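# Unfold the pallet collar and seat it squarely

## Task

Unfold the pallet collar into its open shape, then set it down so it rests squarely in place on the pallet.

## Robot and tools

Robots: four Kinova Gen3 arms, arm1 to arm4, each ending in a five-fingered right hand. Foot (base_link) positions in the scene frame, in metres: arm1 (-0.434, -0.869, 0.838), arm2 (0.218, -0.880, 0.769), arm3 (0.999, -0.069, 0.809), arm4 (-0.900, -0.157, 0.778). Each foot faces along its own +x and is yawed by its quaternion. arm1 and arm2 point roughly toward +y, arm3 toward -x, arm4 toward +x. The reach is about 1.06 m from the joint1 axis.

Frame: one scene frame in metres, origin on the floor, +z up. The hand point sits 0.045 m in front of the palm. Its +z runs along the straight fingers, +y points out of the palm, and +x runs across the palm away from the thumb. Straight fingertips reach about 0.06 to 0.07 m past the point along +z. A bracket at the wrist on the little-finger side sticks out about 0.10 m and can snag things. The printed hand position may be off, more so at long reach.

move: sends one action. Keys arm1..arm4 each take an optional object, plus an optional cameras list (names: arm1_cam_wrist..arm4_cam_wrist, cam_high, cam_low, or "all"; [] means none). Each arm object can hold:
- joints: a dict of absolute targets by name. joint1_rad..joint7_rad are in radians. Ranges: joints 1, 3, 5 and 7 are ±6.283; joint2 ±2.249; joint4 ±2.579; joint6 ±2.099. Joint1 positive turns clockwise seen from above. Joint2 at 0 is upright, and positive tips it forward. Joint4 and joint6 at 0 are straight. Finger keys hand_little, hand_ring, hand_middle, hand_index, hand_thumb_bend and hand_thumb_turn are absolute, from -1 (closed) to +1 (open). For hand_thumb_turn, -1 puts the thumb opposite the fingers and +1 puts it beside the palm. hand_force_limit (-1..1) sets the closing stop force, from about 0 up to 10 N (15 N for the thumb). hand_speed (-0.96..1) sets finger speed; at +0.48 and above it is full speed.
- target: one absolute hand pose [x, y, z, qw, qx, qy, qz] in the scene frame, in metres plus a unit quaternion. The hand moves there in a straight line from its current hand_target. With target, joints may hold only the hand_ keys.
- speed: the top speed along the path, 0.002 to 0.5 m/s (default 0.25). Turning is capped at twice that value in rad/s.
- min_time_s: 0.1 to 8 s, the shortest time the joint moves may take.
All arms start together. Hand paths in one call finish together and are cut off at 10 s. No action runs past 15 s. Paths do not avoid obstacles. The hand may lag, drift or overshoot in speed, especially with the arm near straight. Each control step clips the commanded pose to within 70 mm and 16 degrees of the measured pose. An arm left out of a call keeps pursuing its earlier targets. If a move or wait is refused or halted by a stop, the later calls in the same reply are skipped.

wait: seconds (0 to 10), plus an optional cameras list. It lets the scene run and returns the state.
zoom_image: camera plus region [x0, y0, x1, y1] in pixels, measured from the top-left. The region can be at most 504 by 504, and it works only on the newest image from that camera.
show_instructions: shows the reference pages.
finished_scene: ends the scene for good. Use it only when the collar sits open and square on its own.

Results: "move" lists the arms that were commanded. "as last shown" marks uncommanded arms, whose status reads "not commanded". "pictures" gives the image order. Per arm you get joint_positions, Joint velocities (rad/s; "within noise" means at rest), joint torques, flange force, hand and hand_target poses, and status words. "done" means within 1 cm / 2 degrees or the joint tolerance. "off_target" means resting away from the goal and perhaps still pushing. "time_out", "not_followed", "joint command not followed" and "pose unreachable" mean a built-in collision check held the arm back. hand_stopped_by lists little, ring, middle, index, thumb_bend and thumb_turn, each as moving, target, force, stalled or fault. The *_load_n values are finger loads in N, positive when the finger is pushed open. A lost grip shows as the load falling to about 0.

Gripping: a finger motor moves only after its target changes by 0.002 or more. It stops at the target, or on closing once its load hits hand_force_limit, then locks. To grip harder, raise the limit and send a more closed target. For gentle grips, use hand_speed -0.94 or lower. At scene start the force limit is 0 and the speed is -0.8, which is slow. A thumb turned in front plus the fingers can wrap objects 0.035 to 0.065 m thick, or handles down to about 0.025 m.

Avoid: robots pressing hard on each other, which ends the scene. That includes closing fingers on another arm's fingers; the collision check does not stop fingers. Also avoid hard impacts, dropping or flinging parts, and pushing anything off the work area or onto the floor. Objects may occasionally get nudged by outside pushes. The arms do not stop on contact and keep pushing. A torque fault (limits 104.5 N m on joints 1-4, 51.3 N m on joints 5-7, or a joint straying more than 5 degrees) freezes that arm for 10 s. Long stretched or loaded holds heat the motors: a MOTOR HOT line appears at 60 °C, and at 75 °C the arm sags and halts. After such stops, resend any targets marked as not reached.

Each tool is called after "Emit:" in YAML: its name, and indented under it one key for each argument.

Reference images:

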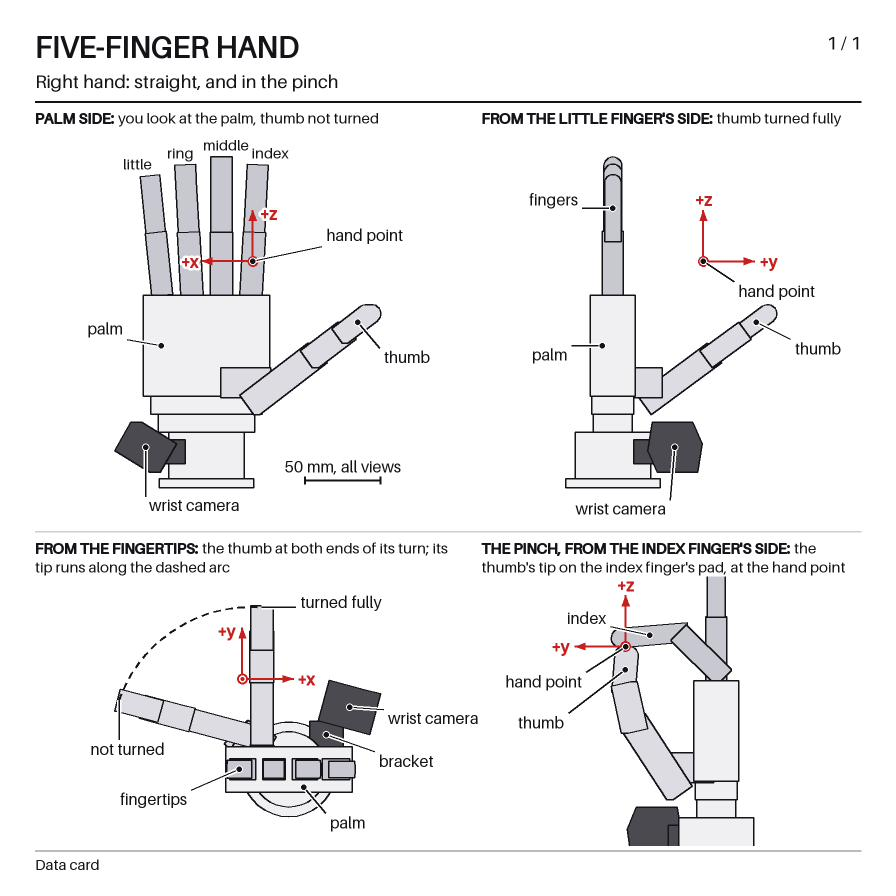

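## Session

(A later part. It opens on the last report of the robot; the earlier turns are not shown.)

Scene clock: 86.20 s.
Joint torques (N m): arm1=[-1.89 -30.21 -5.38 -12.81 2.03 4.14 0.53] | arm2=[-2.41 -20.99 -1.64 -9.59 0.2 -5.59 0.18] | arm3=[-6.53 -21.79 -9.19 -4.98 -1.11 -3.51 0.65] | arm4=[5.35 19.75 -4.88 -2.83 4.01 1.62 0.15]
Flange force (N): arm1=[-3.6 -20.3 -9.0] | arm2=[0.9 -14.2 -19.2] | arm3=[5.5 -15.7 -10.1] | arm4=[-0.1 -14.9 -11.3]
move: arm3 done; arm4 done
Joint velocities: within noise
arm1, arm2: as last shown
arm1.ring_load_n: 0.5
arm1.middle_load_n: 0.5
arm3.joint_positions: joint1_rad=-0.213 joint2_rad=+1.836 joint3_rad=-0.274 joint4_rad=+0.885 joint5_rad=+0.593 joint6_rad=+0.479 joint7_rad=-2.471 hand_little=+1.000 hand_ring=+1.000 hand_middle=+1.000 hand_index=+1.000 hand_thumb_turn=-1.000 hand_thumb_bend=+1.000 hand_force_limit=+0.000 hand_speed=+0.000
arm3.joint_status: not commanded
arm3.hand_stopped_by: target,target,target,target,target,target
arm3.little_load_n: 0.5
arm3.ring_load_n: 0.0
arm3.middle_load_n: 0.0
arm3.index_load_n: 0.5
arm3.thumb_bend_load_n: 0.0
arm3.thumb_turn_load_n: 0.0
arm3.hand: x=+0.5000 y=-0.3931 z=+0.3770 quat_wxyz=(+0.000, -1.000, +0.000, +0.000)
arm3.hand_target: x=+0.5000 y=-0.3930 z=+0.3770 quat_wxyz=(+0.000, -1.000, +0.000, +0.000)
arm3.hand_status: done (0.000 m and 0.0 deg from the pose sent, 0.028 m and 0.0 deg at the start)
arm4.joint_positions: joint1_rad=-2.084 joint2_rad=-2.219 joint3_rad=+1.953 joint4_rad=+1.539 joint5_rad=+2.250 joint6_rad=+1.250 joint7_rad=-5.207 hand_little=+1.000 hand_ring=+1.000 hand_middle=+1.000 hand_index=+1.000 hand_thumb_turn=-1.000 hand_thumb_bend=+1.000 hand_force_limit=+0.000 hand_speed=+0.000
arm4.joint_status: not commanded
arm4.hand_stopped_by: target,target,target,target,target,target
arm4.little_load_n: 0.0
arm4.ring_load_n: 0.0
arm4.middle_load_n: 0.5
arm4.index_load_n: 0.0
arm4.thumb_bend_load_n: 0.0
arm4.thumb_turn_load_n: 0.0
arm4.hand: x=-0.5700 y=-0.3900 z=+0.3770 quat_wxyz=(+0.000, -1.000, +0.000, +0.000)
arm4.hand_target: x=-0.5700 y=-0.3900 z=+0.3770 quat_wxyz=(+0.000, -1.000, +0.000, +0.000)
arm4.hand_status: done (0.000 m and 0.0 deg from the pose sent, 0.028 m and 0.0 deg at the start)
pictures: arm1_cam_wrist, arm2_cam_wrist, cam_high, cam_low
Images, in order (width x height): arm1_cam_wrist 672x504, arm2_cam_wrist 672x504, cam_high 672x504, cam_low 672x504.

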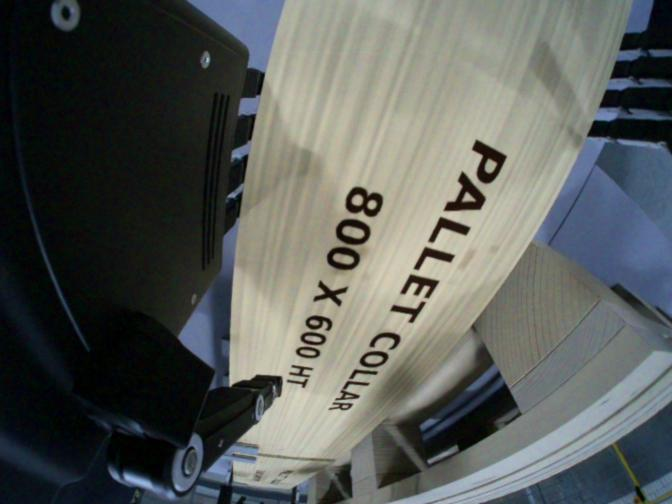

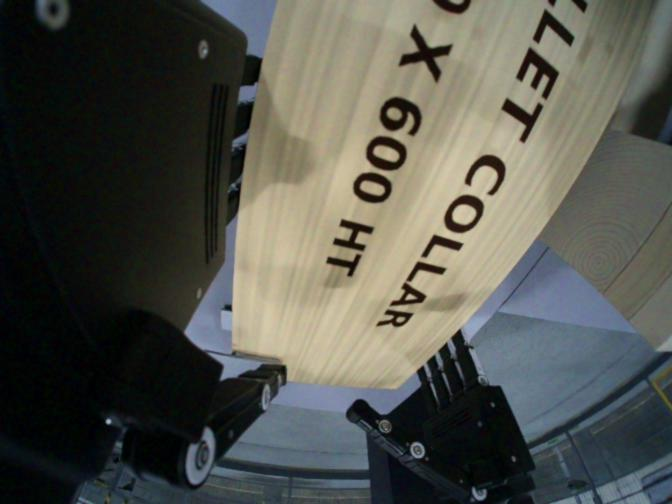

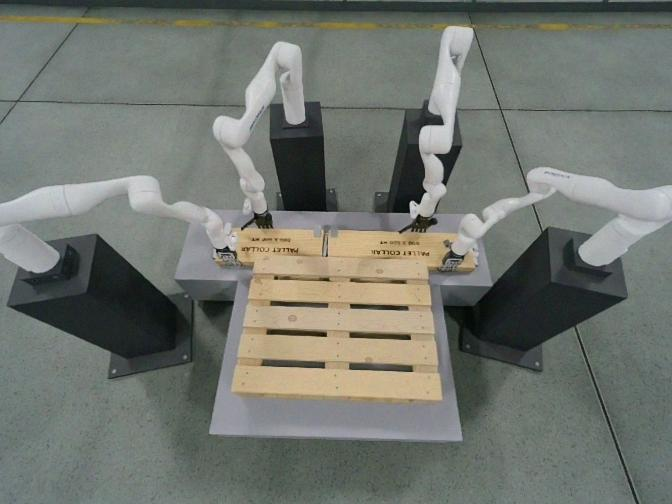

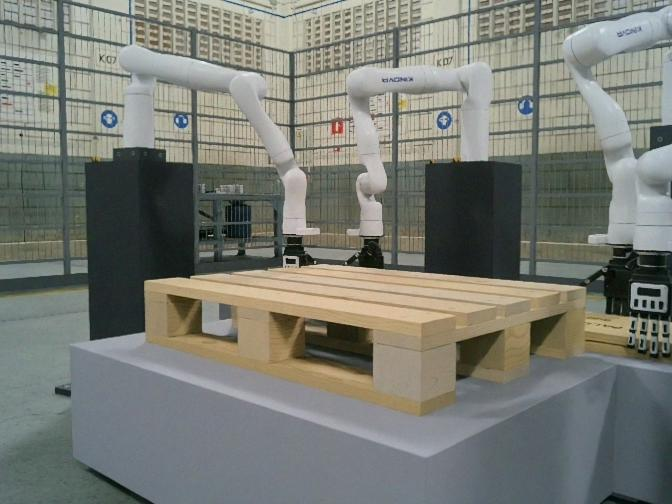

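Emit:
move:
  arm3: {"target": [0.50, -0.398, 0.377, 0, 1.0, 0.0, 0], "speed": 0.03}
  arm4: {"target": [-0.57, -0.395, 0.377, 0, 1.0, 0.0, 0], "speed": 0.03}

Emit:
move:
  arm3: {"target": [0.50, -0.398, 0.400, 0, 1.0, 0.0, 0], "speed": 0.04}
  arm4: {"target": [-0.57, -0.395, 0.400, 0, 1.0, 0.0, 0], "speed": 0.04}
  cameras: ["arm3_cam_wrist", "arm4_cam_wrist", "cam_low", "cam_high"]

Emit:
zoom_image:
  camera: "cam_low"
  region: [560, 240, 672, 380]

Emit:
zoom_image:
  camera: "cam_high"
  region: [180, 200, 300, 290]

Scene clock: 87.47 s.
Joint torques (N m): arm1=[-2.79 -34.23 -7.71 -19.5 3.19 5.16 0.6] | arm2=[-4.17 -24.34 -3.54 -17.14 0.62 -9.22 0.59] | arm3=[-22.1 -23.54 -25.91 -10.73 -3.84 -13.21 1.5] | arm4=[15.2 37.14 -5.12 -16.8 13.79 5.1 0.57]
Flange force (N): arm1=[-5.5 -29.8 -18.6] | arm2=[2.7 -25.9 -30.6] | arm3=[12.5 -50.9 -32.7] | arm4=[-1.9 -43.7 -23.8]
move: arm3 done; arm4 done
Joint velocities: within noise
arm1, arm2: as last shown
arm1.little_load_n: 0.5
arm1.ring_load_n: 0.0
arm1.hand: x=-0.3800 y=-0.4651 z=+0.3770 quat_wxyz=(+0.000, +0.000, +1.000, +0.000)
arm2.index_load_n: 1.0
arm2.hand: x=+0.4200 y=-0.4761 z=+0.3700 quat_wxyz=(+0.000, +0.000, -1.000, +0.000)
arm3.joint_positions: joint1_rad=-0.221 joint2_rad=+1.839 joint3_rad=-0.279 joint4_rad=+0.872 joint5_rad=+0.590 joint6_rad=+0.489 joint7_rad=-2.472 hand_little=+1.000 hand_ring=+1.000 hand_middle=+1.000 hand_index=+1.000 hand_thumb_turn=-1.000 hand_thumb_bend=+1.000 hand_force_limit=+0.000 hand_speed=+0.000
arm3.joint_status: not commanded
arm3.hand_stopped_by: target,target,target,target,target,target
arm3.little_load_n: 0.0
arm3.ring_load_n: 0.0
arm3.middle_load_n: 1.0
arm3.index_load_n: 1.5
arm3.thumb_bend_load_n: 0.0
arm3.thumb_turn_load_n: 0.0
arm3.hand: x=+0.5000 y=-0.3980 z=+0.3770 quat_wxyz=(+0.000, -1.000, +0.000, +0.000)
arm3.hand_target: x=+0.5000 y=-0.3980 z=+0.3770 quat_wxyz=(+0.000, -1.000, +0.000, +0.000)
arm3.hand_status: done (0.000 m and 0.0 deg from the pose sent, 0.005 m and 0.0 deg at the start)
arm4.joint_positions: joint1_rad=-2.079 joint2_rad=-2.215 joint3_rad=+1.953 joint4_rad=+1.532 joint5_rad=+2.244 joint6_rad=+1.246 joint7_rad=-5.194 hand_little=+1.000 hand_ring=+1.000 hand_middle=+1.000 hand_index=+1.000 hand_thumb_turn=-1.000 hand_thumb_bend=+1.000 hand_force_limit=+0.000 hand_speed=+0.000
arm4.joint_status: not commanded
arm4.hand_stopped_by: target,target,target,target,target,target
arm4.little_load_n: 0.0
arm4.ring_load_n: 0.5
arm4.middle_load_n: 1.0
arm4.index_load_n: 1.0
arm4.thumb_bend_load_n: 0.0
arm4.thumb_turn_load_n: 0.0
arm4.hand: x=-0.5700 y=-0.3950 z=+0.3770 quat_wxyz=(+0.000, -1.000, +0.000, +0.000)
arm4.hand_target: x=-0.5700 y=-0.3950 z=+0.3770 quat_wxyz=(+0.000, -1.000, +0.000, +0.000)
arm4.hand_status: done (0.000 m and 0.0 deg from the pose sent, 0.005 m and 0.0 deg at the start)
pictures: none

Scene clock: 88.53 s.
Joint torques (N m): arm1=[-3.94 -40.75 -10.63 -21.3 3.72 5.14 0.71] | arm2=[-5.63 -27.46 -5.16 -20.06 0.68 -10.56 0.58] | arm3=[-19.34 -34.96 -25.49 -7.28 -3.94 -8.39 1.21] | arm4=[13.35 39.55 -9.71 -7.25 10.16 6.98 0.43]
Flange force (N): arm1=[-8.3 -34.5 -8.5] | arm2=[1.6 -32.1 -30.7] | arm3=[-1.8 -37.6 11.7] | arm4=[4.6 -35.2 13.3]
move: arm3 done; arm4 done
Joint velocities: within noise
arm1, arm2: as last shown
arm1.little_load_n: 0.0
arm1.ring_load_n: 0.5
arm1.middle_load_n: 0.0
arm1.hand: x=-0.3800 y=-0.4650 z=+0.3770 quat_wxyz=(+0.000, +0.000, +1.000, +0.000)
arm2.little_load_n: -0.5
arm2.index_load_n: 0.5
arm2.hand: x=+0.4200 y=-0.4760 z=+0.3700 quat_wxyz=(+0.000, +0.000, -1.000, +0.000)
arm3.joint_positions: joint1_rad=-0.219 joint2_rad=+1.776 joint3_rad=-0.265 joint4_rad=+0.956 joint5_rad=+0.593 joint6_rad=+0.469 joint7_rad=-2.498 hand_little=+1.000 hand_ring=+1.000 hand_middle=+1.000 hand_index=+1.000 hand_thumb_turn=-1.000 hand_thumb_bend=+1.000 hand_force_limit=+0.000 hand_speed=+0.000
arm3.joint_status: not commanded
arm3.hand_stopped_by: target,target,target,target,target,target
arm3.little_load_n: 0.0
arm3.ring_load_n: 0.0
arm3.middle_load_n: 1.0
arm3.index_load_n: 1.5
arm3.thumb_bend_load_n: 0.0
arm3.thumb_turn_load_n: 0.0
arm3.hand: x=+0.5000 y=-0.3980 z=+0.4000 quat_wxyz=(+0.000, -1.000, +0.000, +0.000)
arm3.hand_target: x=+0.5000 y=-0.3980 z=+0.4000 quat_wxyz=(+0.000, -1.000, +0.000, +0.000)
arm3.hand_status: done (0.000 m and 0.0 deg from the pose sent, 0.023 m and 0.0 deg at the start)
arm4.joint_positions: joint1_rad=-2.072 joint2_rad=-2.184 joint3_rad=+1.938 joint4_rad=+1.594 joint5_rad=+2.225 joint6_rad=+1.288 joint7_rad=-5.219 hand_little=+1.000 hand_ring=+1.000 hand_middle=+1.000 hand_index=+1.000 hand_thumb_turn=-1.000 hand_thumb_bend=+1.000 hand_force_limit=+0.000 hand_speed=+0.000
arm4.joint_status: not commanded
arm4.hand_stopped_by: target,target,target,target,target,target
arm4.little_load_n: 0.0
arm4.ring_load_n: 1.0
arm4.middle_load_n: 1.0
arm4.index_load_n: 1.0
arm4.thumb_bend_load_n: 0.0
arm4.thumb_turn_load_n: 0.0
arm4.hand: x=-0.5700 y=-0.3950 z=+0.4000 quat_wxyz=(+0.000, -1.000, +0.000, +0.000)
arm4.hand_target: x=-0.5700 y=-0.3950 z=+0.4000 quat_wxyz=(+0.000, -1.000, +0.000, +0.000)
arm4.hand_status: done (0.000 m and 0.0 deg from the pose sent, 0.023 m and 0.0 deg at the start)
pictures: arm3_cam_wrist, arm4_cam_wrist, cam_high, cam_low
Images, in order (width x height): arm3_cam_wrist 672x504, arm4_cam_wrist 672x504, cam_high 672x504, cam_low 672x504.

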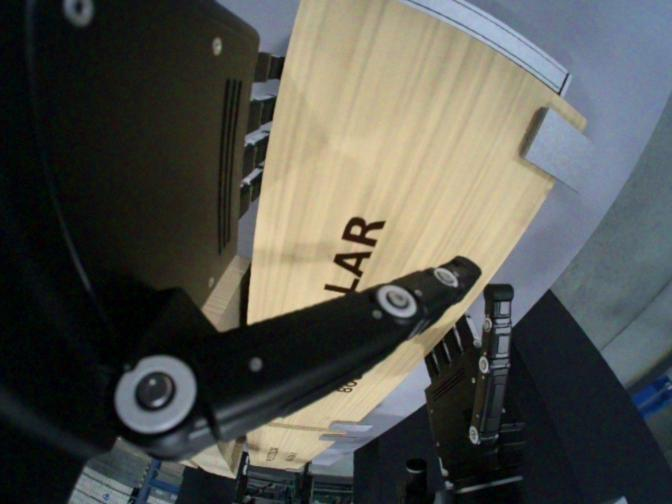

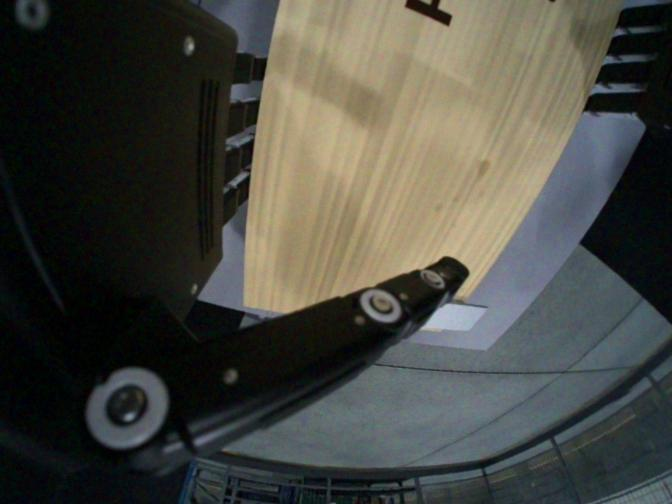

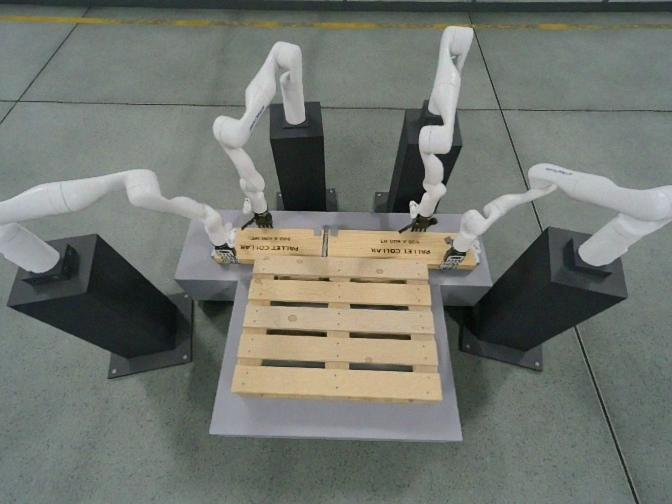

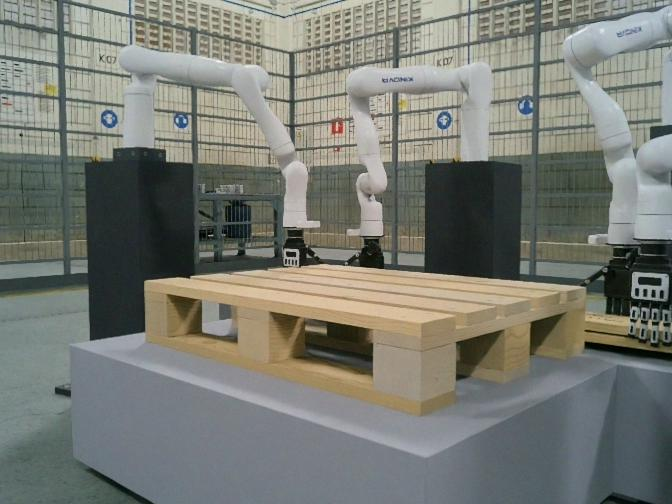

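Scaled by 3.600 from the camera's image (finer frame: 960x720).

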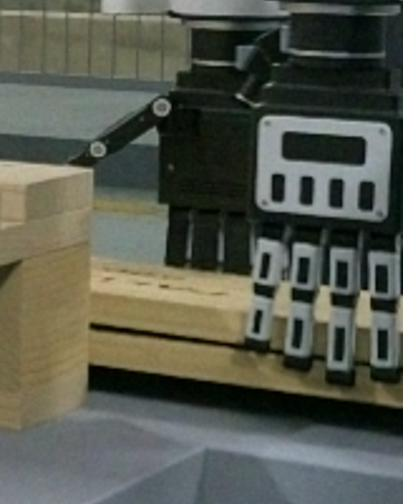

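Scaled by 4.200 from the camera's image (finer frame: 960x720).

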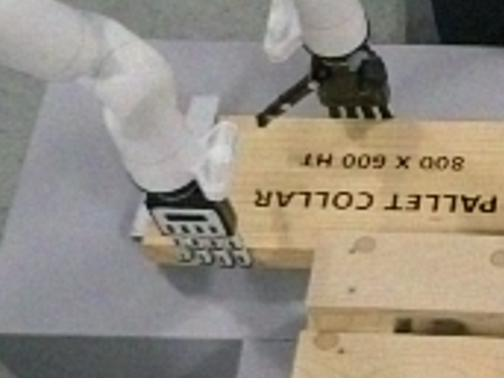

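Emit:
move:
  arm3: {"target": [0.50, -0.398, 0.415, 0, 1.0, 0.0, 0], "speed": 0.04}
  arm4: {"target": [-0.57, -0.395, 0.415, 0, 1.0, 0.0, 0], "speed": 0.04}
  cameras: ["arm3_cam_wrist", "cam_low", "cam_high"]

Emit:
zoom_image:
  camera: "cam_low"
  region: [560, 240, 672, 380]

Emit:
zoom_image:
  camera: "cam_high"
  region: [180, 200, 300, 290]

Scene clock: 89.97 s.
Joint torques (N m): arm1=[-3.75 -36.91 -9.69 -24.76 4.05 5.76 0.82] | arm2=[-5.59 -24.27 -5.46 -22.27 0.69 -11.24 0.64] | arm3=[-18.36 -35.78 -25.1 -8.07 -3.72 -8.44 1.02] | arm4=[13.25 39.61 -10.21 -6.86 10.31 7.09 0.43]
Flange force (N): arm1=[-7.4 -38.2 -27.7] | arm2=[3.3 -35.1 -44.0] | arm3=[-1.0 -36.4 13.0] | arm4=[4.2 -35.1 14.4]
move: arm3 done; arm4 done
Joint velocities: within noise
arm1, arm2: as last shown
arm1.ring_load_n: 0.0
arm1.middle_load_n: 0.5
arm1.hand: x=-0.3800 y=-0.4650 z=+0.3771 quat_wxyz=(+0.000, +0.000, +1.000, +0.000)
arm2.little_load_n: 0.0
arm2.index_load_n: 0.0
arm3.joint_positions: joint1_rad=-0.218 joint2_rad=+1.737 joint3_rad=-0.258 joint4_rad=+1.006 joint5_rad=+0.593 joint6_rad=+0.459 joint7_rad=-2.511 hand_little=+1.000 hand_ring=+1.000 hand_middle=+1.000 hand_index=+1.000 hand_thumb_turn=-1.000 hand_thumb_bend=+1.000 hand_force_limit=+0.000 hand_speed=+0.000
arm3.joint_status: not commanded
arm3.hand_stopped_by: target,target,target,target,target,target
arm3.little_load_n: 0.0
arm3.ring_load_n: 0.0
arm3.middle_load_n: 1.0
arm3.index_load_n: 1.0
arm3.thumb_bend_load_n: -0.5
arm3.thumb_turn_load_n: 0.0
arm3.hand: x=+0.5000 y=-0.3980 z=+0.4150 quat_wxyz=(+0.000, -1.000, +0.000, +0.000)
arm3.hand_target: x=+0.5000 y=-0.3980 z=+0.4150 quat_wxyz=(+0.000, -1.000, +0.000, +0.000)
arm3.hand_status: done (0.000 m and 0.0 deg from the pose sent, 0.015 m and 0.0 deg at the start)
arm4.joint_positions: joint1_rad=-2.068 joint2_rad=-2.163 joint3_rad=+1.927 joint4_rad=+1.631 joint5_rad=+2.210 joint6_rad=+1.315 joint7_rad=-5.234 hand_little=+1.000 hand_ring=+1.000 hand_middle=+1.000 hand_index=+1.000 hand_thumb_turn=-1.000 hand_thumb_bend=+1.000 hand_force_limit=+0.000 hand_speed=+0.000
arm4.joint_status: not commanded
arm4.hand_stopped_by: target,target,target,target,target,target
arm4.little_load_n: 0.0
arm4.ring_load_n: 1.0
arm4.middle_load_n: 1.0
arm4.index_load_n: 1.0
arm4.thumb_bend_load_n: 0.0
arm4.thumb_turn_load_n: 0.0
arm4.hand: x=-0.5700 y=-0.3950 z=+0.4150 quat_wxyz=(+0.000, -1.000, +0.000, +0.000)
arm4.hand_target: x=-0.5700 y=-0.3950 z=+0.4150 quat_wxyz=(+0.000, -1.000, +0.000, +0.000)
arm4.hand_status: done (0.000 m and 0.0 deg from the pose sent, 0.015 m and 0.0 deg at the start)
pictures: arm3_cam_wrist, cam_high, cam_low
Images, in order (width x height): arm3_cam_wrist 672x504, cam_high 672x504, cam_low 672x504.

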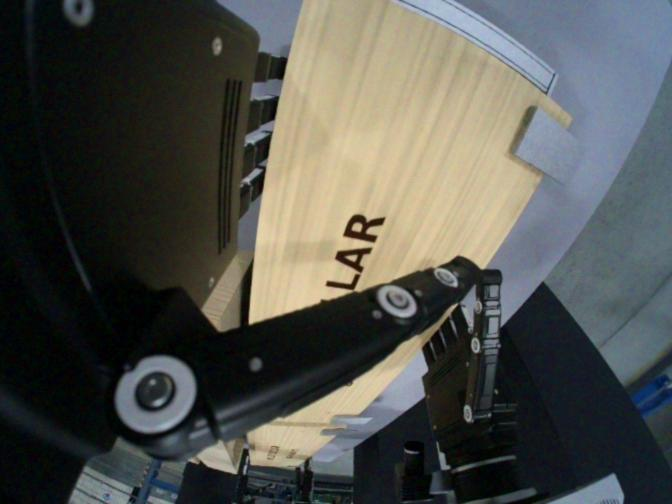

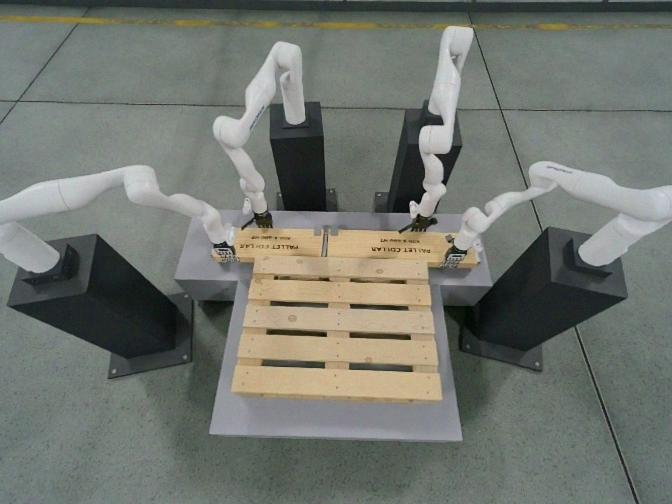

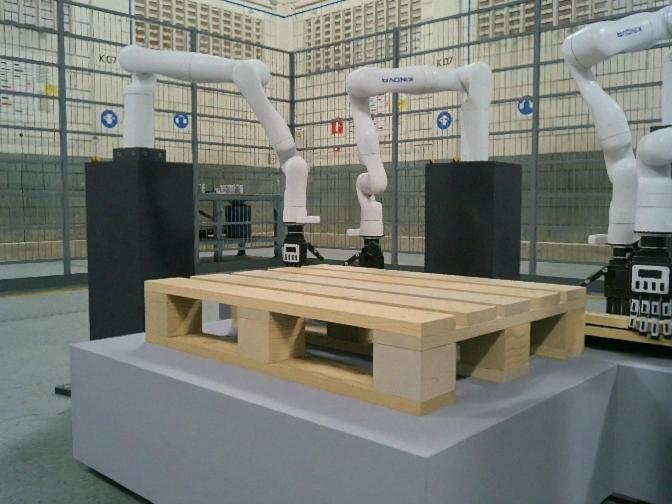

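Scaled by 3.600 from the camera's image (finer frame: 960x720).

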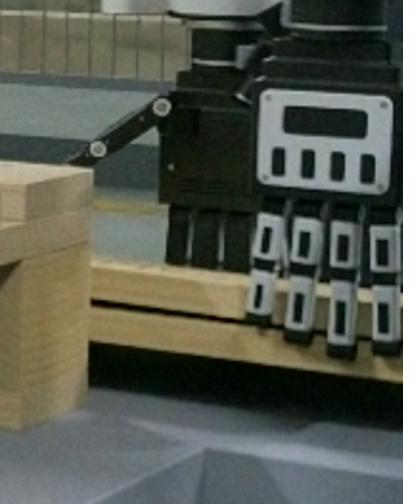

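Scaled by 4.200 from the camera's image (finer frame: 960x720).

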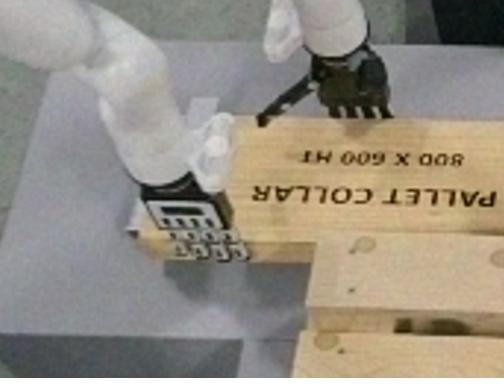

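Emit:
move:
  arm3: {"target": [0.50, -0.4035, 0.450, 0, 1.0, 0.0, 0], "speed": 0.05}
  arm4: {"target": [-0.57, -0.4005, 0.450, 0, 1.0, 0.0, 0], "speed": 0.05}
  cameras: ["arm3_cam_wrist", "cam_low", "cam_high"]

Emit:
zoom_image:
  camera: "cam_low"
  region: [560, 240, 672, 380]

Emit:
zoom_image:
  camera: "cam_high"
  region: [180, 190, 500, 290]

Scene clock: 91.57 s.
Joint torques (N m): arm1=[-4.74 -34.28 -10.89 -38.75 5.99 7.82 1.04] | arm2=[-7.03 -26.98 -7.52 -26.42 0.74 -13.31 0.57] | arm3=[-20.3 -37.56 -28.61 -12.46 -3.83 -11.68 0.93] | arm4=[15.33 44.62 -12.46 -9.96 14.15 7.32 0.57]
Flange force (N): arm1=[-8.7 -56.8 -74.7] | arm2=[2.6 -42.5 -48.2] | arm3=[4.1 -43.6 7.8] | arm4=[-0.5 -43.5 12.1]
move: arm3 done; arm4 done
Joint velocities: within noise
arm1: as last shown
arm1.hand: x=-0.3800 y=-0.4651 z=+0.3770 quat_wxyz=(+0.000, +0.000, +1.000, +0.000)
arm2.joint_positions: joint1_rad=+0.491 joint2_rad=+1.687 joint3_rad=+0.024 joint4_rad=+1.567 joint5_rad=+0.195 joint6_rad=-0.116 joint7_rad=-2.962 hand_little=+1.000 hand_ring=+1.000 hand_middle=+1.000 hand_index=+1.000 hand_thumb_turn=+1.000 hand_thumb_bend=+1.000 hand_force_limit=+0.000 hand_speed=-0.800
arm2.joint_status: not commanded
arm2.hand_stopped_by: target,target,target,target,target,target
arm2.little_load_n: 0.0
arm2.ring_load_n: 0.0
arm2.middle_load_n: 0.0
arm2.index_load_n: 0.0
arm2.thumb_bend_load_n: 0.0
arm2.thumb_turn_load_n: 0.0
arm2.hand: x=+0.4200 y=-0.4760 z=+0.3700 quat_wxyz=(+0.000, +0.000, -1.000, +0.000)
arm2.hand_target: x=+0.4200 y=-0.4760 z=+0.3700 quat_wxyz=(+0.000, +0.000, -1.000, +0.000)
arm2.hand_status: not commanded
arm3.joint_positions: joint1_rad=-0.223 joint2_rad=+1.652 joint3_rad=-0.252 joint4_rad=+1.096 joint5_rad=+0.590 joint6_rad=+0.456 joint7_rad=-2.537 hand_little=+1.000 hand_ring=+1.000 hand_middle=+1.000 hand_index=+1.000 hand_thumb_turn=-1.000 hand_thumb_bend=+1.000 hand_force_limit=+0.000 hand_speed=+0.000
arm3.joint_status: not commanded
arm3.hand_stopped_by: target,target,target,target,target,target
arm3.little_load_n: 0.0
arm3.ring_load_n: 0.5
arm3.middle_load_n: 2.0
arm3.index_load_n: 1.0
arm3.thumb_bend_load_n: 0.0
arm3.thumb_turn_load_n: 0.0
arm3.hand: x=+0.5000 y=-0.4035 z=+0.4500 quat_wxyz=(+0.000, -1.000, +0.000, +0.000)
arm3.hand_target: x=+0.5000 y=-0.4035 z=+0.4500 quat_wxyz=(+0.000, -1.000, +0.000, +0.000)
arm3.hand_status: done (0.000 m and 0.0 deg from the pose sent, 0.035 m and 0.0 deg at the start)
arm4.joint_positions: joint1_rad=-2.057 joint2_rad=-2.111 joint3_rad=+1.895 joint4_rad=+1.706 joint5_rad=+2.165 joint6_rad=+1.370 joint7_rad=-5.255 hand_little=+1.000 hand_ring=+1.000 hand_middle=+1.000 hand_index=+1.000 hand_thumb_turn=-1.000 hand_thumb_bend=+1.000 hand_force_limit=+0.000 hand_speed=+0.000
arm4.joint_status: not commanded
arm4.hand_stopped_by: target,target,target,target,target,target
arm4.little_load_n: 0.0
arm4.ring_load_n: 0.5
arm4.middle_load_n: 2.5
arm4.index_load_n: 1.0
arm4.thumb_bend_load_n: 0.0
arm4.thumb_turn_load_n: 0.0
arm4.hand: x=-0.5700 y=-0.4005 z=+0.4500 quat_wxyz=(+0.000, -1.000, +0.000, +0.000)
arm4.hand_target: x=-0.5700 y=-0.4005 z=+0.4500 quat_wxyz=(+0.000, -1.000, +0.000, +0.000)
arm4.hand_status: done (0.000 m and 0.0 deg from the pose sent, 0.035 m and 0.0 deg at the start)
pictures: arm3_cam_wrist, cam_high, cam_low
Images, in order (width x height): arm3_cam_wrist 672x504, cam_high 672x504, cam_low 672x504.

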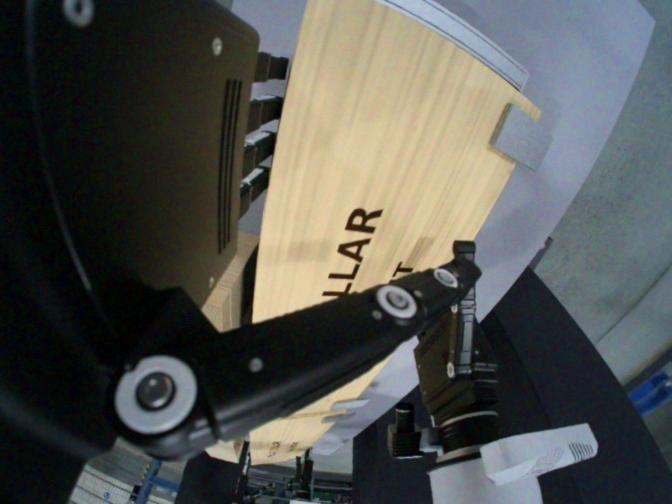

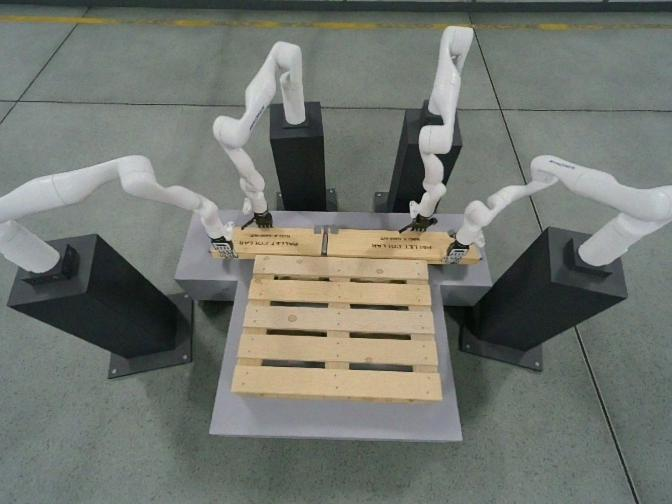

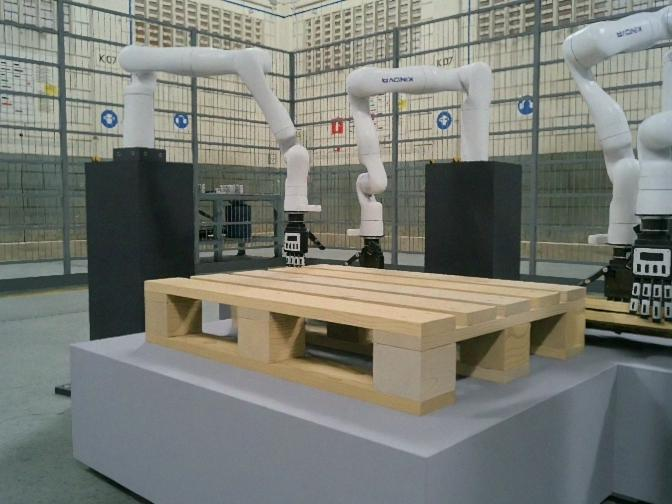

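Scaled by 3.600 from the camera's image (finer frame: 960x720).

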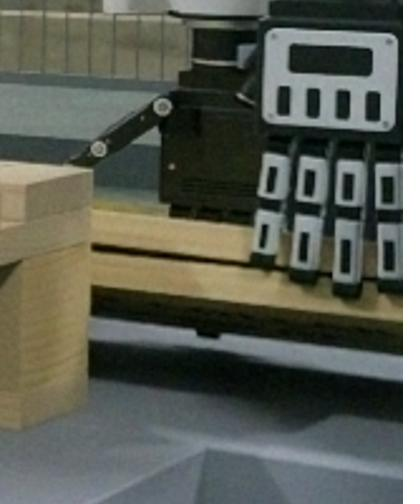

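Scaled by 1.575 from the camera's image (finer frame: 960x720).

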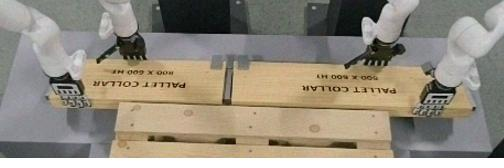

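Emit:
move:
  arm1: {"target": [-0.38, -0.4665, 0.384, 0, 0.0, 1.0, 0], "speed": 0.03}
  arm2: {"target": [0.42, -0.477, 0.376, 0, 0.0, 1.0, 0], "speed": 0.03}
  cameras: ["arm1_cam_wrist", "arm2_cam_wrist"]

Scene clock: 92.93 s.
Joint torques (N m): arm1=[-3.07 -49.38 -10.43 -20.93 3.75 6.56 0.68] | arm2=[-6.49 -39.69 -5.57 -18.4 0.74 -10.62 0.61] | arm3=[-17.64 -36.85 -24.87 -12.39 -2.92 -10.61 1.03] | arm4=[14.11 40.63 -11.08 -10.76 13.94 5.72 0.49]
Flange force (N): arm1=[-5.7 -35.5 13.8] | arm2=[-1.0 -31.7 3.0] | arm3=[5.6 -38.7 6.9] | arm4=[-3.1 -41.3 1.0]
move: arm1 done; arm2 done
Joint velocities: within noise
arm1.joint_positions: joint1_rad=+0.172 joint2_rad=+1.849 joint3_rad=-0.230 joint4_rad=+1.506 joint5_rad=+2.318 joint6_rad=+0.318 joint7_rad=+1.073 hand_little=+1.000 hand_ring=+1.000 hand_middle=+1.000 hand_index=+1.000 hand_thumb_turn=+1.000 hand_thumb_bend=+1.000 hand_force_limit=+0.000 hand_speed=-0.800
arm1.joint_status: not commanded
arm1.hand_stopped_by: target,target,target,target,target,target
arm1.little_load_n: 0.0
arm1.ring_load_n: 0.0
arm1.middle_load_n: 0.0
arm1.index_load_n: 0.5
arm1.thumb_bend_load_n: 0.0
arm1.thumb_turn_load_n: 0.0
arm1.hand: x=-0.3800 y=-0.4665 z=+0.3840 quat_wxyz=(+0.000, +0.000, +1.000, +0.000)
arm1.hand_target: x=-0.3800 y=-0.4665 z=+0.3840 quat_wxyz=(+0.000, +0.000, +1.000, +0.000)
arm1.hand_status: done (0.000 m and 0.0 deg from the pose sent, 0.007 m and 0.0 deg at the start)
arm2.joint_positions: joint1_rad=+0.491 joint2_rad=+1.673 joint3_rad=+0.025 joint4_rad=+1.586 joint5_rad=+0.195 joint6_rad=-0.122 joint7_rad=-2.961 hand_little=+1.000 hand_ring=+1.000 hand_middle=+1.000 hand_index=+1.000 hand_thumb_turn=+1.000 hand_thumb_bend=+1.000 hand_force_limit=+0.000 hand_speed=-0.800
arm2.joint_status: not commanded
arm2.hand_stopped_by: target,target,target,target,target,target
arm2.little_load_n: 0.0
arm2.ring_load_n: 0.0
arm2.middle_load_n: 0.0
arm2.index_load_n: 0.5
arm2.thumb_bend_load_n: 0.0
arm2.thumb_turn_load_n: 0.0
arm2.hand: x=+0.4200 y=-0.4770 z=+0.3760 quat_wxyz=(+0.000, +0.000, -1.000, +0.000)
arm2.hand_target: x=+0.4200 y=-0.4770 z=+0.3760 quat_wxyz=(+0.000, +0.000, -1.000, +0.000)
arm2.hand_status: done (0.000 m and 0.0 deg from the pose sent, 0.006 m and 0.0 deg at the start)
arm3, arm4: as last shown
arm3.ring_load_n: 0.0
arm3.middle_load_n: 0.5
arm3.index_load_n: 1.5
arm3.hand: x=+0.5000 y=-0.4035 z=+0.4501 quat_wxyz=(+0.000, -1.000, +0.000, +0.000)
arm4.middle_load_n: 2.0
arm4.index_load_n: 1.5
arm4.hand: x=-0.5700 y=-0.4006 z=+0.4501 quat_wxyz=(+0.000, -1.000, +0.000, +0.000)
Images, in order (width x height): arm1_cam_wrist 672x504, arm2_cam_wrist 672x504.

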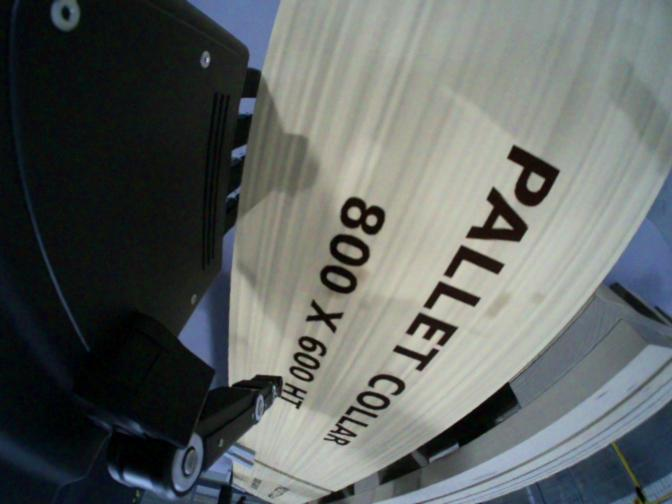

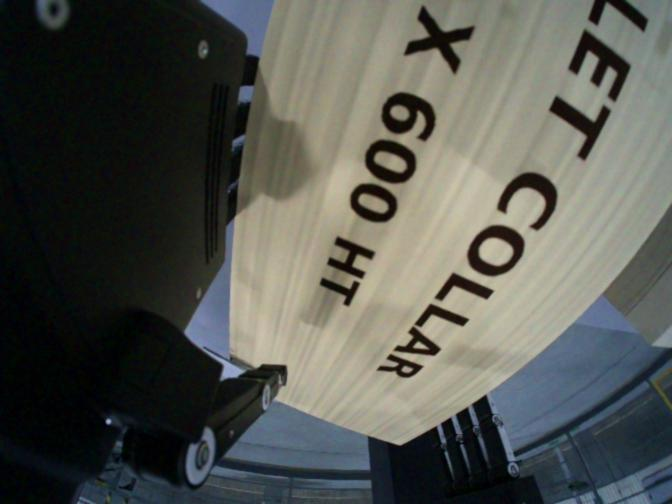

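Emit:
move:
  arm1: {"target": [-0.38, -0.4665, 0.387, 0, 0.0, 1.0, 0], "speed": 0.03}
  arm2: {"target": [0.42, -0.477, 0.379, 0, 0.0, 1.0, 0], "speed": 0.03}
  arm3: {"target": [0.50, -0.414, 0.483, 0, 1.0, 0.0, 0], "speed": 0.04}
  arm4: {"target": [-0.57, -0.411, 0.483, 0, 1.0, 0.0, 0], "speed": 0.04}
  cameras: ["arm3_cam_wrist", "cam_low", "cam_high"]

Emit:
zoom_image:
  camera: "cam_low"
  region: [560, 240, 672, 380]

Emit:
zoom_image:
  camera: "cam_high"
  region: [180, 190, 500, 290]

Scene clock: 94.60 s.
Joint torques (N m): arm1=[-3.81 -50.47 -12.31 -21.85 4.18 6.2 0.81] | arm2=[-8.76 -51.05 -8.12 -24.7 0.9 -14.24 0.66] | arm3=[-21.69 -31.59 -30.13 -12.01 -4.28 -12.51 0.96] | arm4=[14.27 39.59 -10.32 -11.19 14.06 6.18 0.49]
Flange force (N): arm1=[-7.7 -37.5 13.8] | arm2=[-1.6 -43.3 14.3] | arm3=[2.9 -45.9 -2.9] | arm4=[-3.0 -41.9 -0.7]
move: arm1 done; arm2 done; arm3 done; arm4 done
Joint velocities: within noise
arm1.joint_positions: joint1_rad=+0.174 joint2_rad=+1.846 joint3_rad=-0.233 joint4_rad=+1.515 joint5_rad=+2.318 joint6_rad=+0.321 joint7_rad=+1.074 hand_little=+1.000 hand_ring=+1.000 hand_middle=+1.000 hand_index=+1.000 hand_thumb_turn=+1.000 hand_thumb_bend=+1.000 hand_force_limit=+0.000 hand_speed=-0.800
arm1.joint_status: not commanded
arm1.hand_stopped_by: target,target,target,target,target,target
arm1.little_load_n: 0.0
arm1.ring_load_n: 0.5
arm1.middle_load_n: 0.5
arm1.index_load_n: 0.5
arm1.thumb_bend_load_n: -0.5
arm1.thumb_turn_load_n: 0.0
arm1.hand: x=-0.3806 y=-0.4689 z=+0.3856 quat_wxyz=(+0.000, +0.000, +1.000, -0.002)
arm1.hand_target: x=-0.3800 y=-0.4665 z=+0.3870 quat_wxyz=(+0.000, +0.000, +1.000, +0.000)
arm1.hand_status: done (0.003 m and 0.2 deg from the pose sent, 0.003 m and 0.0 deg at the start)
arm2.joint_positions: joint1_rad=+0.491 joint2_rad=+1.666 joint3_rad=+0.025 joint4_rad=+1.594 joint5_rad=+0.195 joint6_rad=-0.123 joint7_rad=-2.961 hand_little=+1.000 hand_ring=+1.000 hand_middle=+1.000 hand_index=+1.000 hand_thumb_turn=+1.000 hand_thumb_bend=+1.000 hand_force_limit=+0.000 hand_speed=-0.800
arm2.joint_status: not commanded
arm2.hand_stopped_by: target,target,target,target,target,target
arm2.little_load_n: 0.0
arm2.ring_load_n: 0.5
arm2.middle_load_n: 0.5
arm2.index_load_n: 0.5
arm2.thumb_bend_load_n: 0.0
arm2.thumb_turn_load_n: 0.0
arm2.hand: x=+0.4200 y=-0.4770 z=+0.3790 quat_wxyz=(+0.000, +0.000, -1.000, +0.000)
arm2.hand_target: x=+0.4200 y=-0.4770 z=+0.3790 quat_wxyz=(+0.000, +0.000, -1.000, +0.000)
arm2.hand_status: done (0.000 m and 0.0 deg from the pose sent, 0.003 m and 0.0 deg at the start)
arm3.joint_positions: joint1_rad=-0.235 joint2_rad=+1.579 joint3_rad=-0.256 joint4_rad=+1.155 joint5_rad=+0.582 joint6_rad=+0.472 joint7_rad=-2.556 hand_little=+1.000 hand_ring=+1.000 hand_middle=+1.000 hand_index=+1.000 hand_thumb_turn=-1.000 hand_thumb_bend=+1.000 hand_force_limit=+0.000 hand_speed=+0.000
arm3.joint_status: not commanded
arm3.hand_stopped_by: target,target,target,target,target,target
arm3.little_load_n: 0.0
arm3.ring_load_n: 0.5
arm3.middle_load_n: 2.5
arm3.index_load_n: 1.0
arm3.thumb_bend_load_n: 0.0
arm3.thumb_turn_load_n: 0.0
arm3.hand: x=+0.5000 y=-0.4140 z=+0.4830 quat_wxyz=(+0.000, -1.000, +0.000, +0.000)
arm3.hand_target: x=+0.5000 y=-0.4140 z=+0.4830 quat_wxyz=(+0.000, -1.000, +0.000, +0.000)
arm3.hand_status: done (0.000 m and 0.0 deg from the pose sent, 0.035 m and 0.0 deg at the start)
arm4.joint_positions: joint1_rad=-2.044 joint2_rad=-2.056 joint3_rad=+1.858 joint4_rad=+1.760 joint5_rad=+2.111 joint6_rad=+1.414 joint7_rad=-5.258 hand_little=+1.000 hand_ring=+1.000 hand_middle=+1.000 hand_index=+1.000 hand_thumb_turn=-1.000 hand_thumb_bend=+1.000 hand_force_limit=+0.000 hand_speed=+0.000
arm4.joint_status: not commanded
arm4.hand_stopped_by: target,target,target,target,target,target
arm4.little_load_n: 0.0
arm4.ring_load_n: 0.5
arm4.middle_load_n: 2.0
arm4.index_load_n: 1.0
arm4.thumb_bend_load_n: 0.0
arm4.thumb_turn_load_n: 0.0
arm4.hand: x=-0.5700 y=-0.4110 z=+0.4830 quat_wxyz=(+0.000, -1.000, +0.000, +0.000)
arm4.hand_target: x=-0.5700 y=-0.4110 z=+0.4830 quat_wxyz=(+0.000, -1.000, +0.000, +0.000)
arm4.hand_status: done (0.000 m and 0.0 deg from the pose sent, 0.035 m and 0.0 deg at the start)
pictures: arm3_cam_wrist, cam_high, cam_low
Images, in order (width x height): arm3_cam_wrist 672x504, cam_high 672x504, cam_low 672x504.

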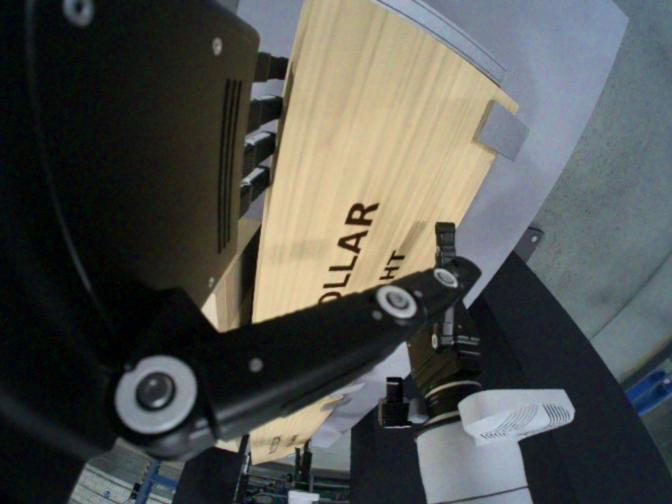

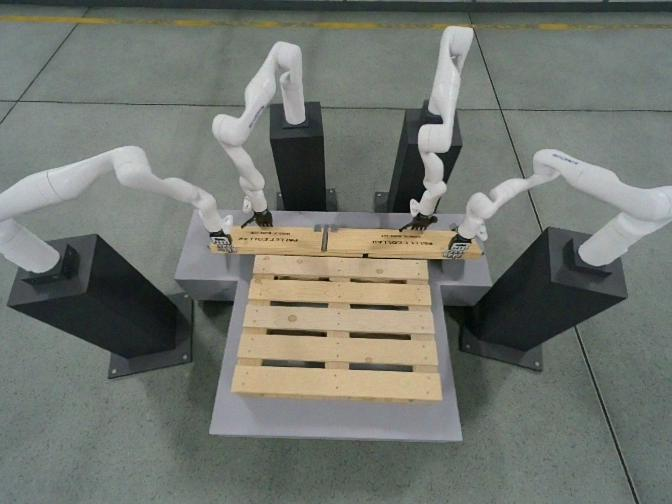

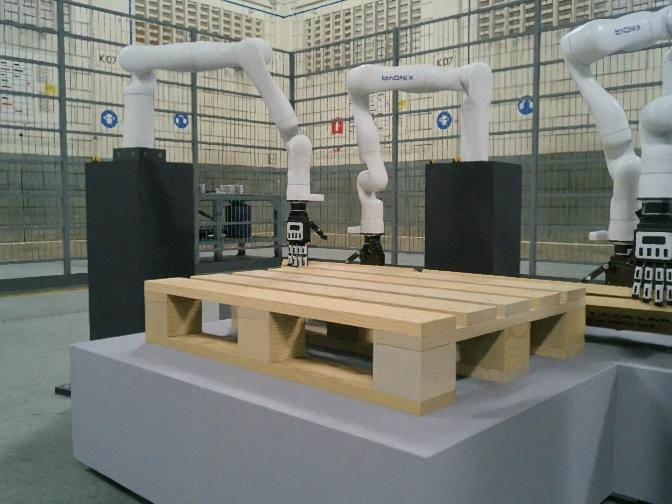

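Scaled by 3.600 from the camera's image (finer frame: 960x720).

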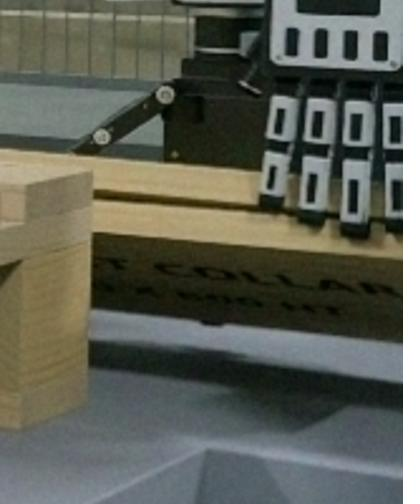

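Scaled by 1.575 from the camera's image (finer frame: 960x720).

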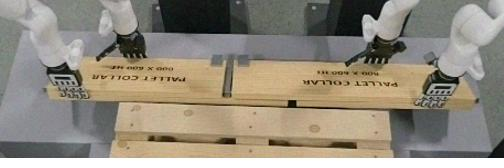

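Emit:
move:
  arm1: {"target": [-0.38, -0.4665, 0.383, 0, 0.0, 1.0, 0], "speed": 0.03}
  arm2: {"target": [0.42, -0.477, 0.375, 0, 0.0, 1.0, 0], "speed": 0.03}
  arm3: {"target": [0.50, -0.4264, 0.508, 0, 1.0, 0.0, 0], "speed": 0.04}
  arm4: {"target": [-0.57, -0.4234, 0.508, 0, 1.0, 0.0, 0], "speed": 0.04}
  cameras: ["arm2_cam_wrist", "cam_low", "cam_high"]

Emit:
zoom_image:
  camera: "cam_low"
  region: [560, 220, 672, 380]

Emit:
zoom_image:
  camera: "cam_high"
  region: [180, 190, 500, 290]

Scene clock: 96.60 s.
Joint torques (N m): arm1=[-4.07 -59.09 -12.94 -34.4 6.12 9.59 1.24] | arm2=[-9.11 -47.7 -9.47 -30.56 0.46 -16.67 0.24] | arm3=[-23.23 -30.38 -32.33 -13.23 -5.09 -13.8 0.76] | arm4=[18.78 41.83 -6.02 -16.96 17.45 9.1 0.62]
Flange force (N): arm1=[-6.0 -55.3 -1.8] | arm2=[0.2 -51.5 -9.0] | arm3=[3.1 -49.7 -6.8] | arm4=[0.4 -52.9 -13.2]
move: arm1 done; arm2 done; arm3 done; arm4 done
TORQUE WARNING: arm1's joint2_rad reached its warning level (56.7 N m). A warning alone does not stop the arm.
Joint velocities: within noise
arm1.joint_positions: joint1_rad=+0.172 joint2_rad=+1.851 joint3_rad=-0.230 joint4_rad=+1.503 joint5_rad=+2.316 joint6_rad=+0.317 joint7_rad=+1.076 hand_little=+1.000 hand_ring=+1.000 hand_middle=+1.000 hand_index=+1.000 hand_thumb_turn=+1.000 hand_thumb_bend=+1.000 hand_force_limit=+0.000 hand_speed=-0.800
arm1.joint_status: not commanded
arm1.hand_stopped_by: target,target,target,target,target,target
arm1.little_load_n: 0.0
arm1.ring_load_n: 0.0
arm1.middle_load_n: 0.5
arm1.index_load_n: 0.5
arm1.thumb_bend_load_n: 0.0
arm1.thumb_turn_load_n: 0.0
arm1.hand: x=-0.3800 y=-0.4665 z=+0.3830 quat_wxyz=(+0.000, +0.000, +1.000, +0.000)
arm1.hand_target: x=-0.3800 y=-0.4665 z=+0.3830 quat_wxyz=(+0.000, +0.000, +1.000, +0.000)
arm1.hand_status: done (0.000 m and 0.0 deg from the pose sent, 0.004 m and 0.2 deg at the start)
arm2.joint_positions: joint1_rad=+0.491 joint2_rad=+1.675 joint3_rad=+0.025 joint4_rad=+1.583 joint5_rad=+0.195 joint6_rad=-0.121 joint7_rad=-2.961 hand_little=+1.000 hand_ring=+1.000 hand_middle=+1.000 hand_index=+1.000 hand_thumb_turn=+1.000 hand_thumb_bend=+1.000 hand_force_limit=+0.000 hand_speed=-0.800
arm2.joint_status: not commanded
arm2.hand_stopped_by: target,target,target,target,target,target
arm2.little_load_n: 0.0
arm2.ring_load_n: 0.0
arm2.middle_load_n: 0.5
arm2.index_load_n: 0.0
arm2.thumb_bend_load_n: 0.0
arm2.thumb_turn_load_n: 0.0
arm2.hand: x=+0.4200 y=-0.4770 z=+0.3750 quat_wxyz=(+0.000, +0.000, -1.000, +0.000)
arm2.hand_target: x=+0.4200 y=-0.4770 z=+0.3750 quat_wxyz=(+0.000, +0.000, -1.000, +0.000)
arm2.hand_status: done (0.000 m and 0.0 deg from the pose sent, 0.004 m and 0.0 deg at the start)
arm3.joint_positions: joint1_rad=-0.249 joint2_rad=+1.528 joint3_rad=-0.265 joint4_rad=+1.182 joint5_rad=+0.572 joint6_rad=+0.498 joint7_rad=-2.568 hand_little=+1.000 hand_ring=+1.000 hand_middle=+1.000 hand_index=+1.000 hand_thumb_turn=-1.000 hand_thumb_bend=+1.000 hand_force_limit=+0.000 hand_speed=+0.000
arm3.joint_status: not commanded
arm3.hand_stopped_by: target,target,target,target,target,target
arm3.little_load_n: 0.0
arm3.ring_load_n: 0.0
arm3.middle_load_n: 4.5
arm3.index_load_n: 0.0
arm3.thumb_bend_load_n: 0.0
arm3.thumb_turn_load_n: -0.5
arm3.hand: x=+0.5000 y=-0.4265 z=+0.5080 quat_wxyz=(+0.000, -1.000, +0.000, +0.000)
arm3.hand_target: x=+0.5000 y=-0.4264 z=+0.5080 quat_wxyz=(+0.000, -1.000, +0.000, +0.000)
arm3.hand_status: done (0.000 m and 0.0 deg from the pose sent, 0.028 m and 0.0 deg at the start)
arm4.joint_positions: joint1_rad=-2.029 joint2_rad=-2.011 joint3_rad=+1.828 joint4_rad=+1.789 joint5_rad=+2.062 joint6_rad=+1.440 joint7_rad=-5.247 hand_little=+1.000 hand_ring=+1.000 hand_middle=+1.001 hand_index=+1.000 hand_thumb_turn=-1.000 hand_thumb_bend=+1.000 hand_force_limit=+0.000 hand_speed=+0.000
arm4.joint_status: not commanded
arm4.hand_stopped_by: target,target,target,target,target,target
arm4.little_load_n: 0.0
arm4.ring_load_n: 0.0
arm4.middle_load_n: 4.5
arm4.index_load_n: 0.5
arm4.thumb_bend_load_n: 0.0
arm4.thumb_turn_load_n: 0.0
arm4.hand: x=-0.5700 y=-0.4234 z=+0.5080 quat_wxyz=(+0.000, -1.000, +0.000, +0.000)
arm4.hand_target: x=-0.5700 y=-0.4234 z=+0.5080 quat_wxyz=(+0.000, -1.000, +0.000, +0.000)
arm4.hand_status: done (0.000 m and 0.0 deg from the pose sent, 0.028 m and 0.0 deg at the start)
pictures: arm2_cam_wrist, cam_high, cam_low
Images, in order (width x height): arm2_cam_wrist 672x504, cam_high 672x504, cam_low 672x504.

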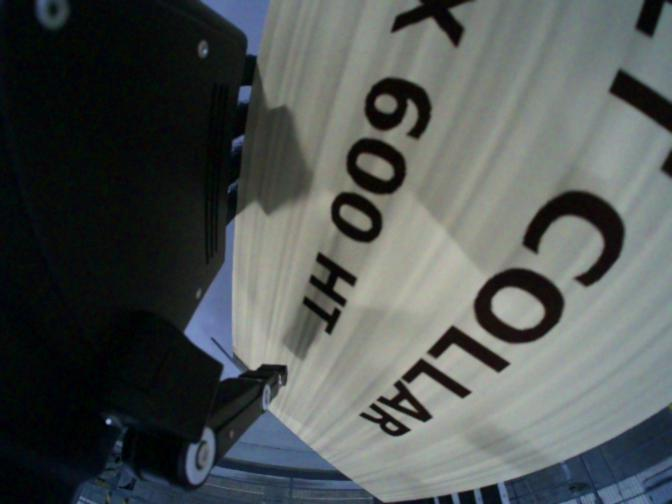

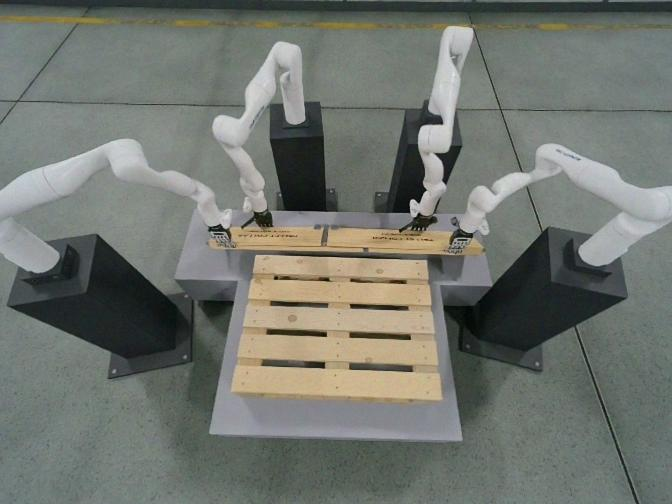

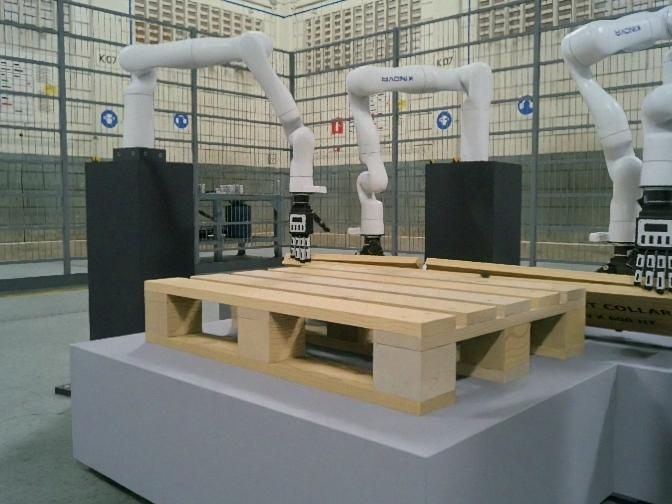

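Scaled by 3.150 from the camera's image (finer frame: 960x720).

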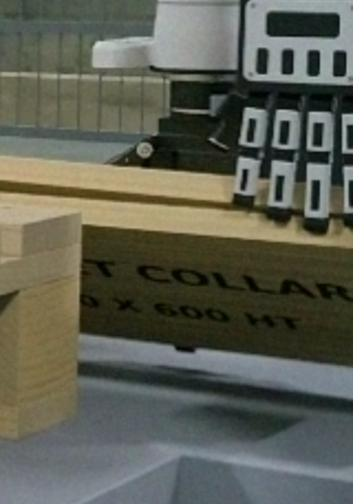

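Scaled by 1.575 from the camera's image (finer frame: 960x720).

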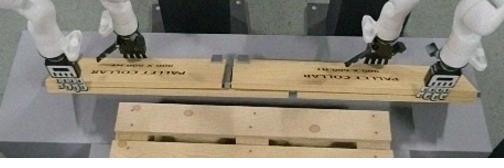

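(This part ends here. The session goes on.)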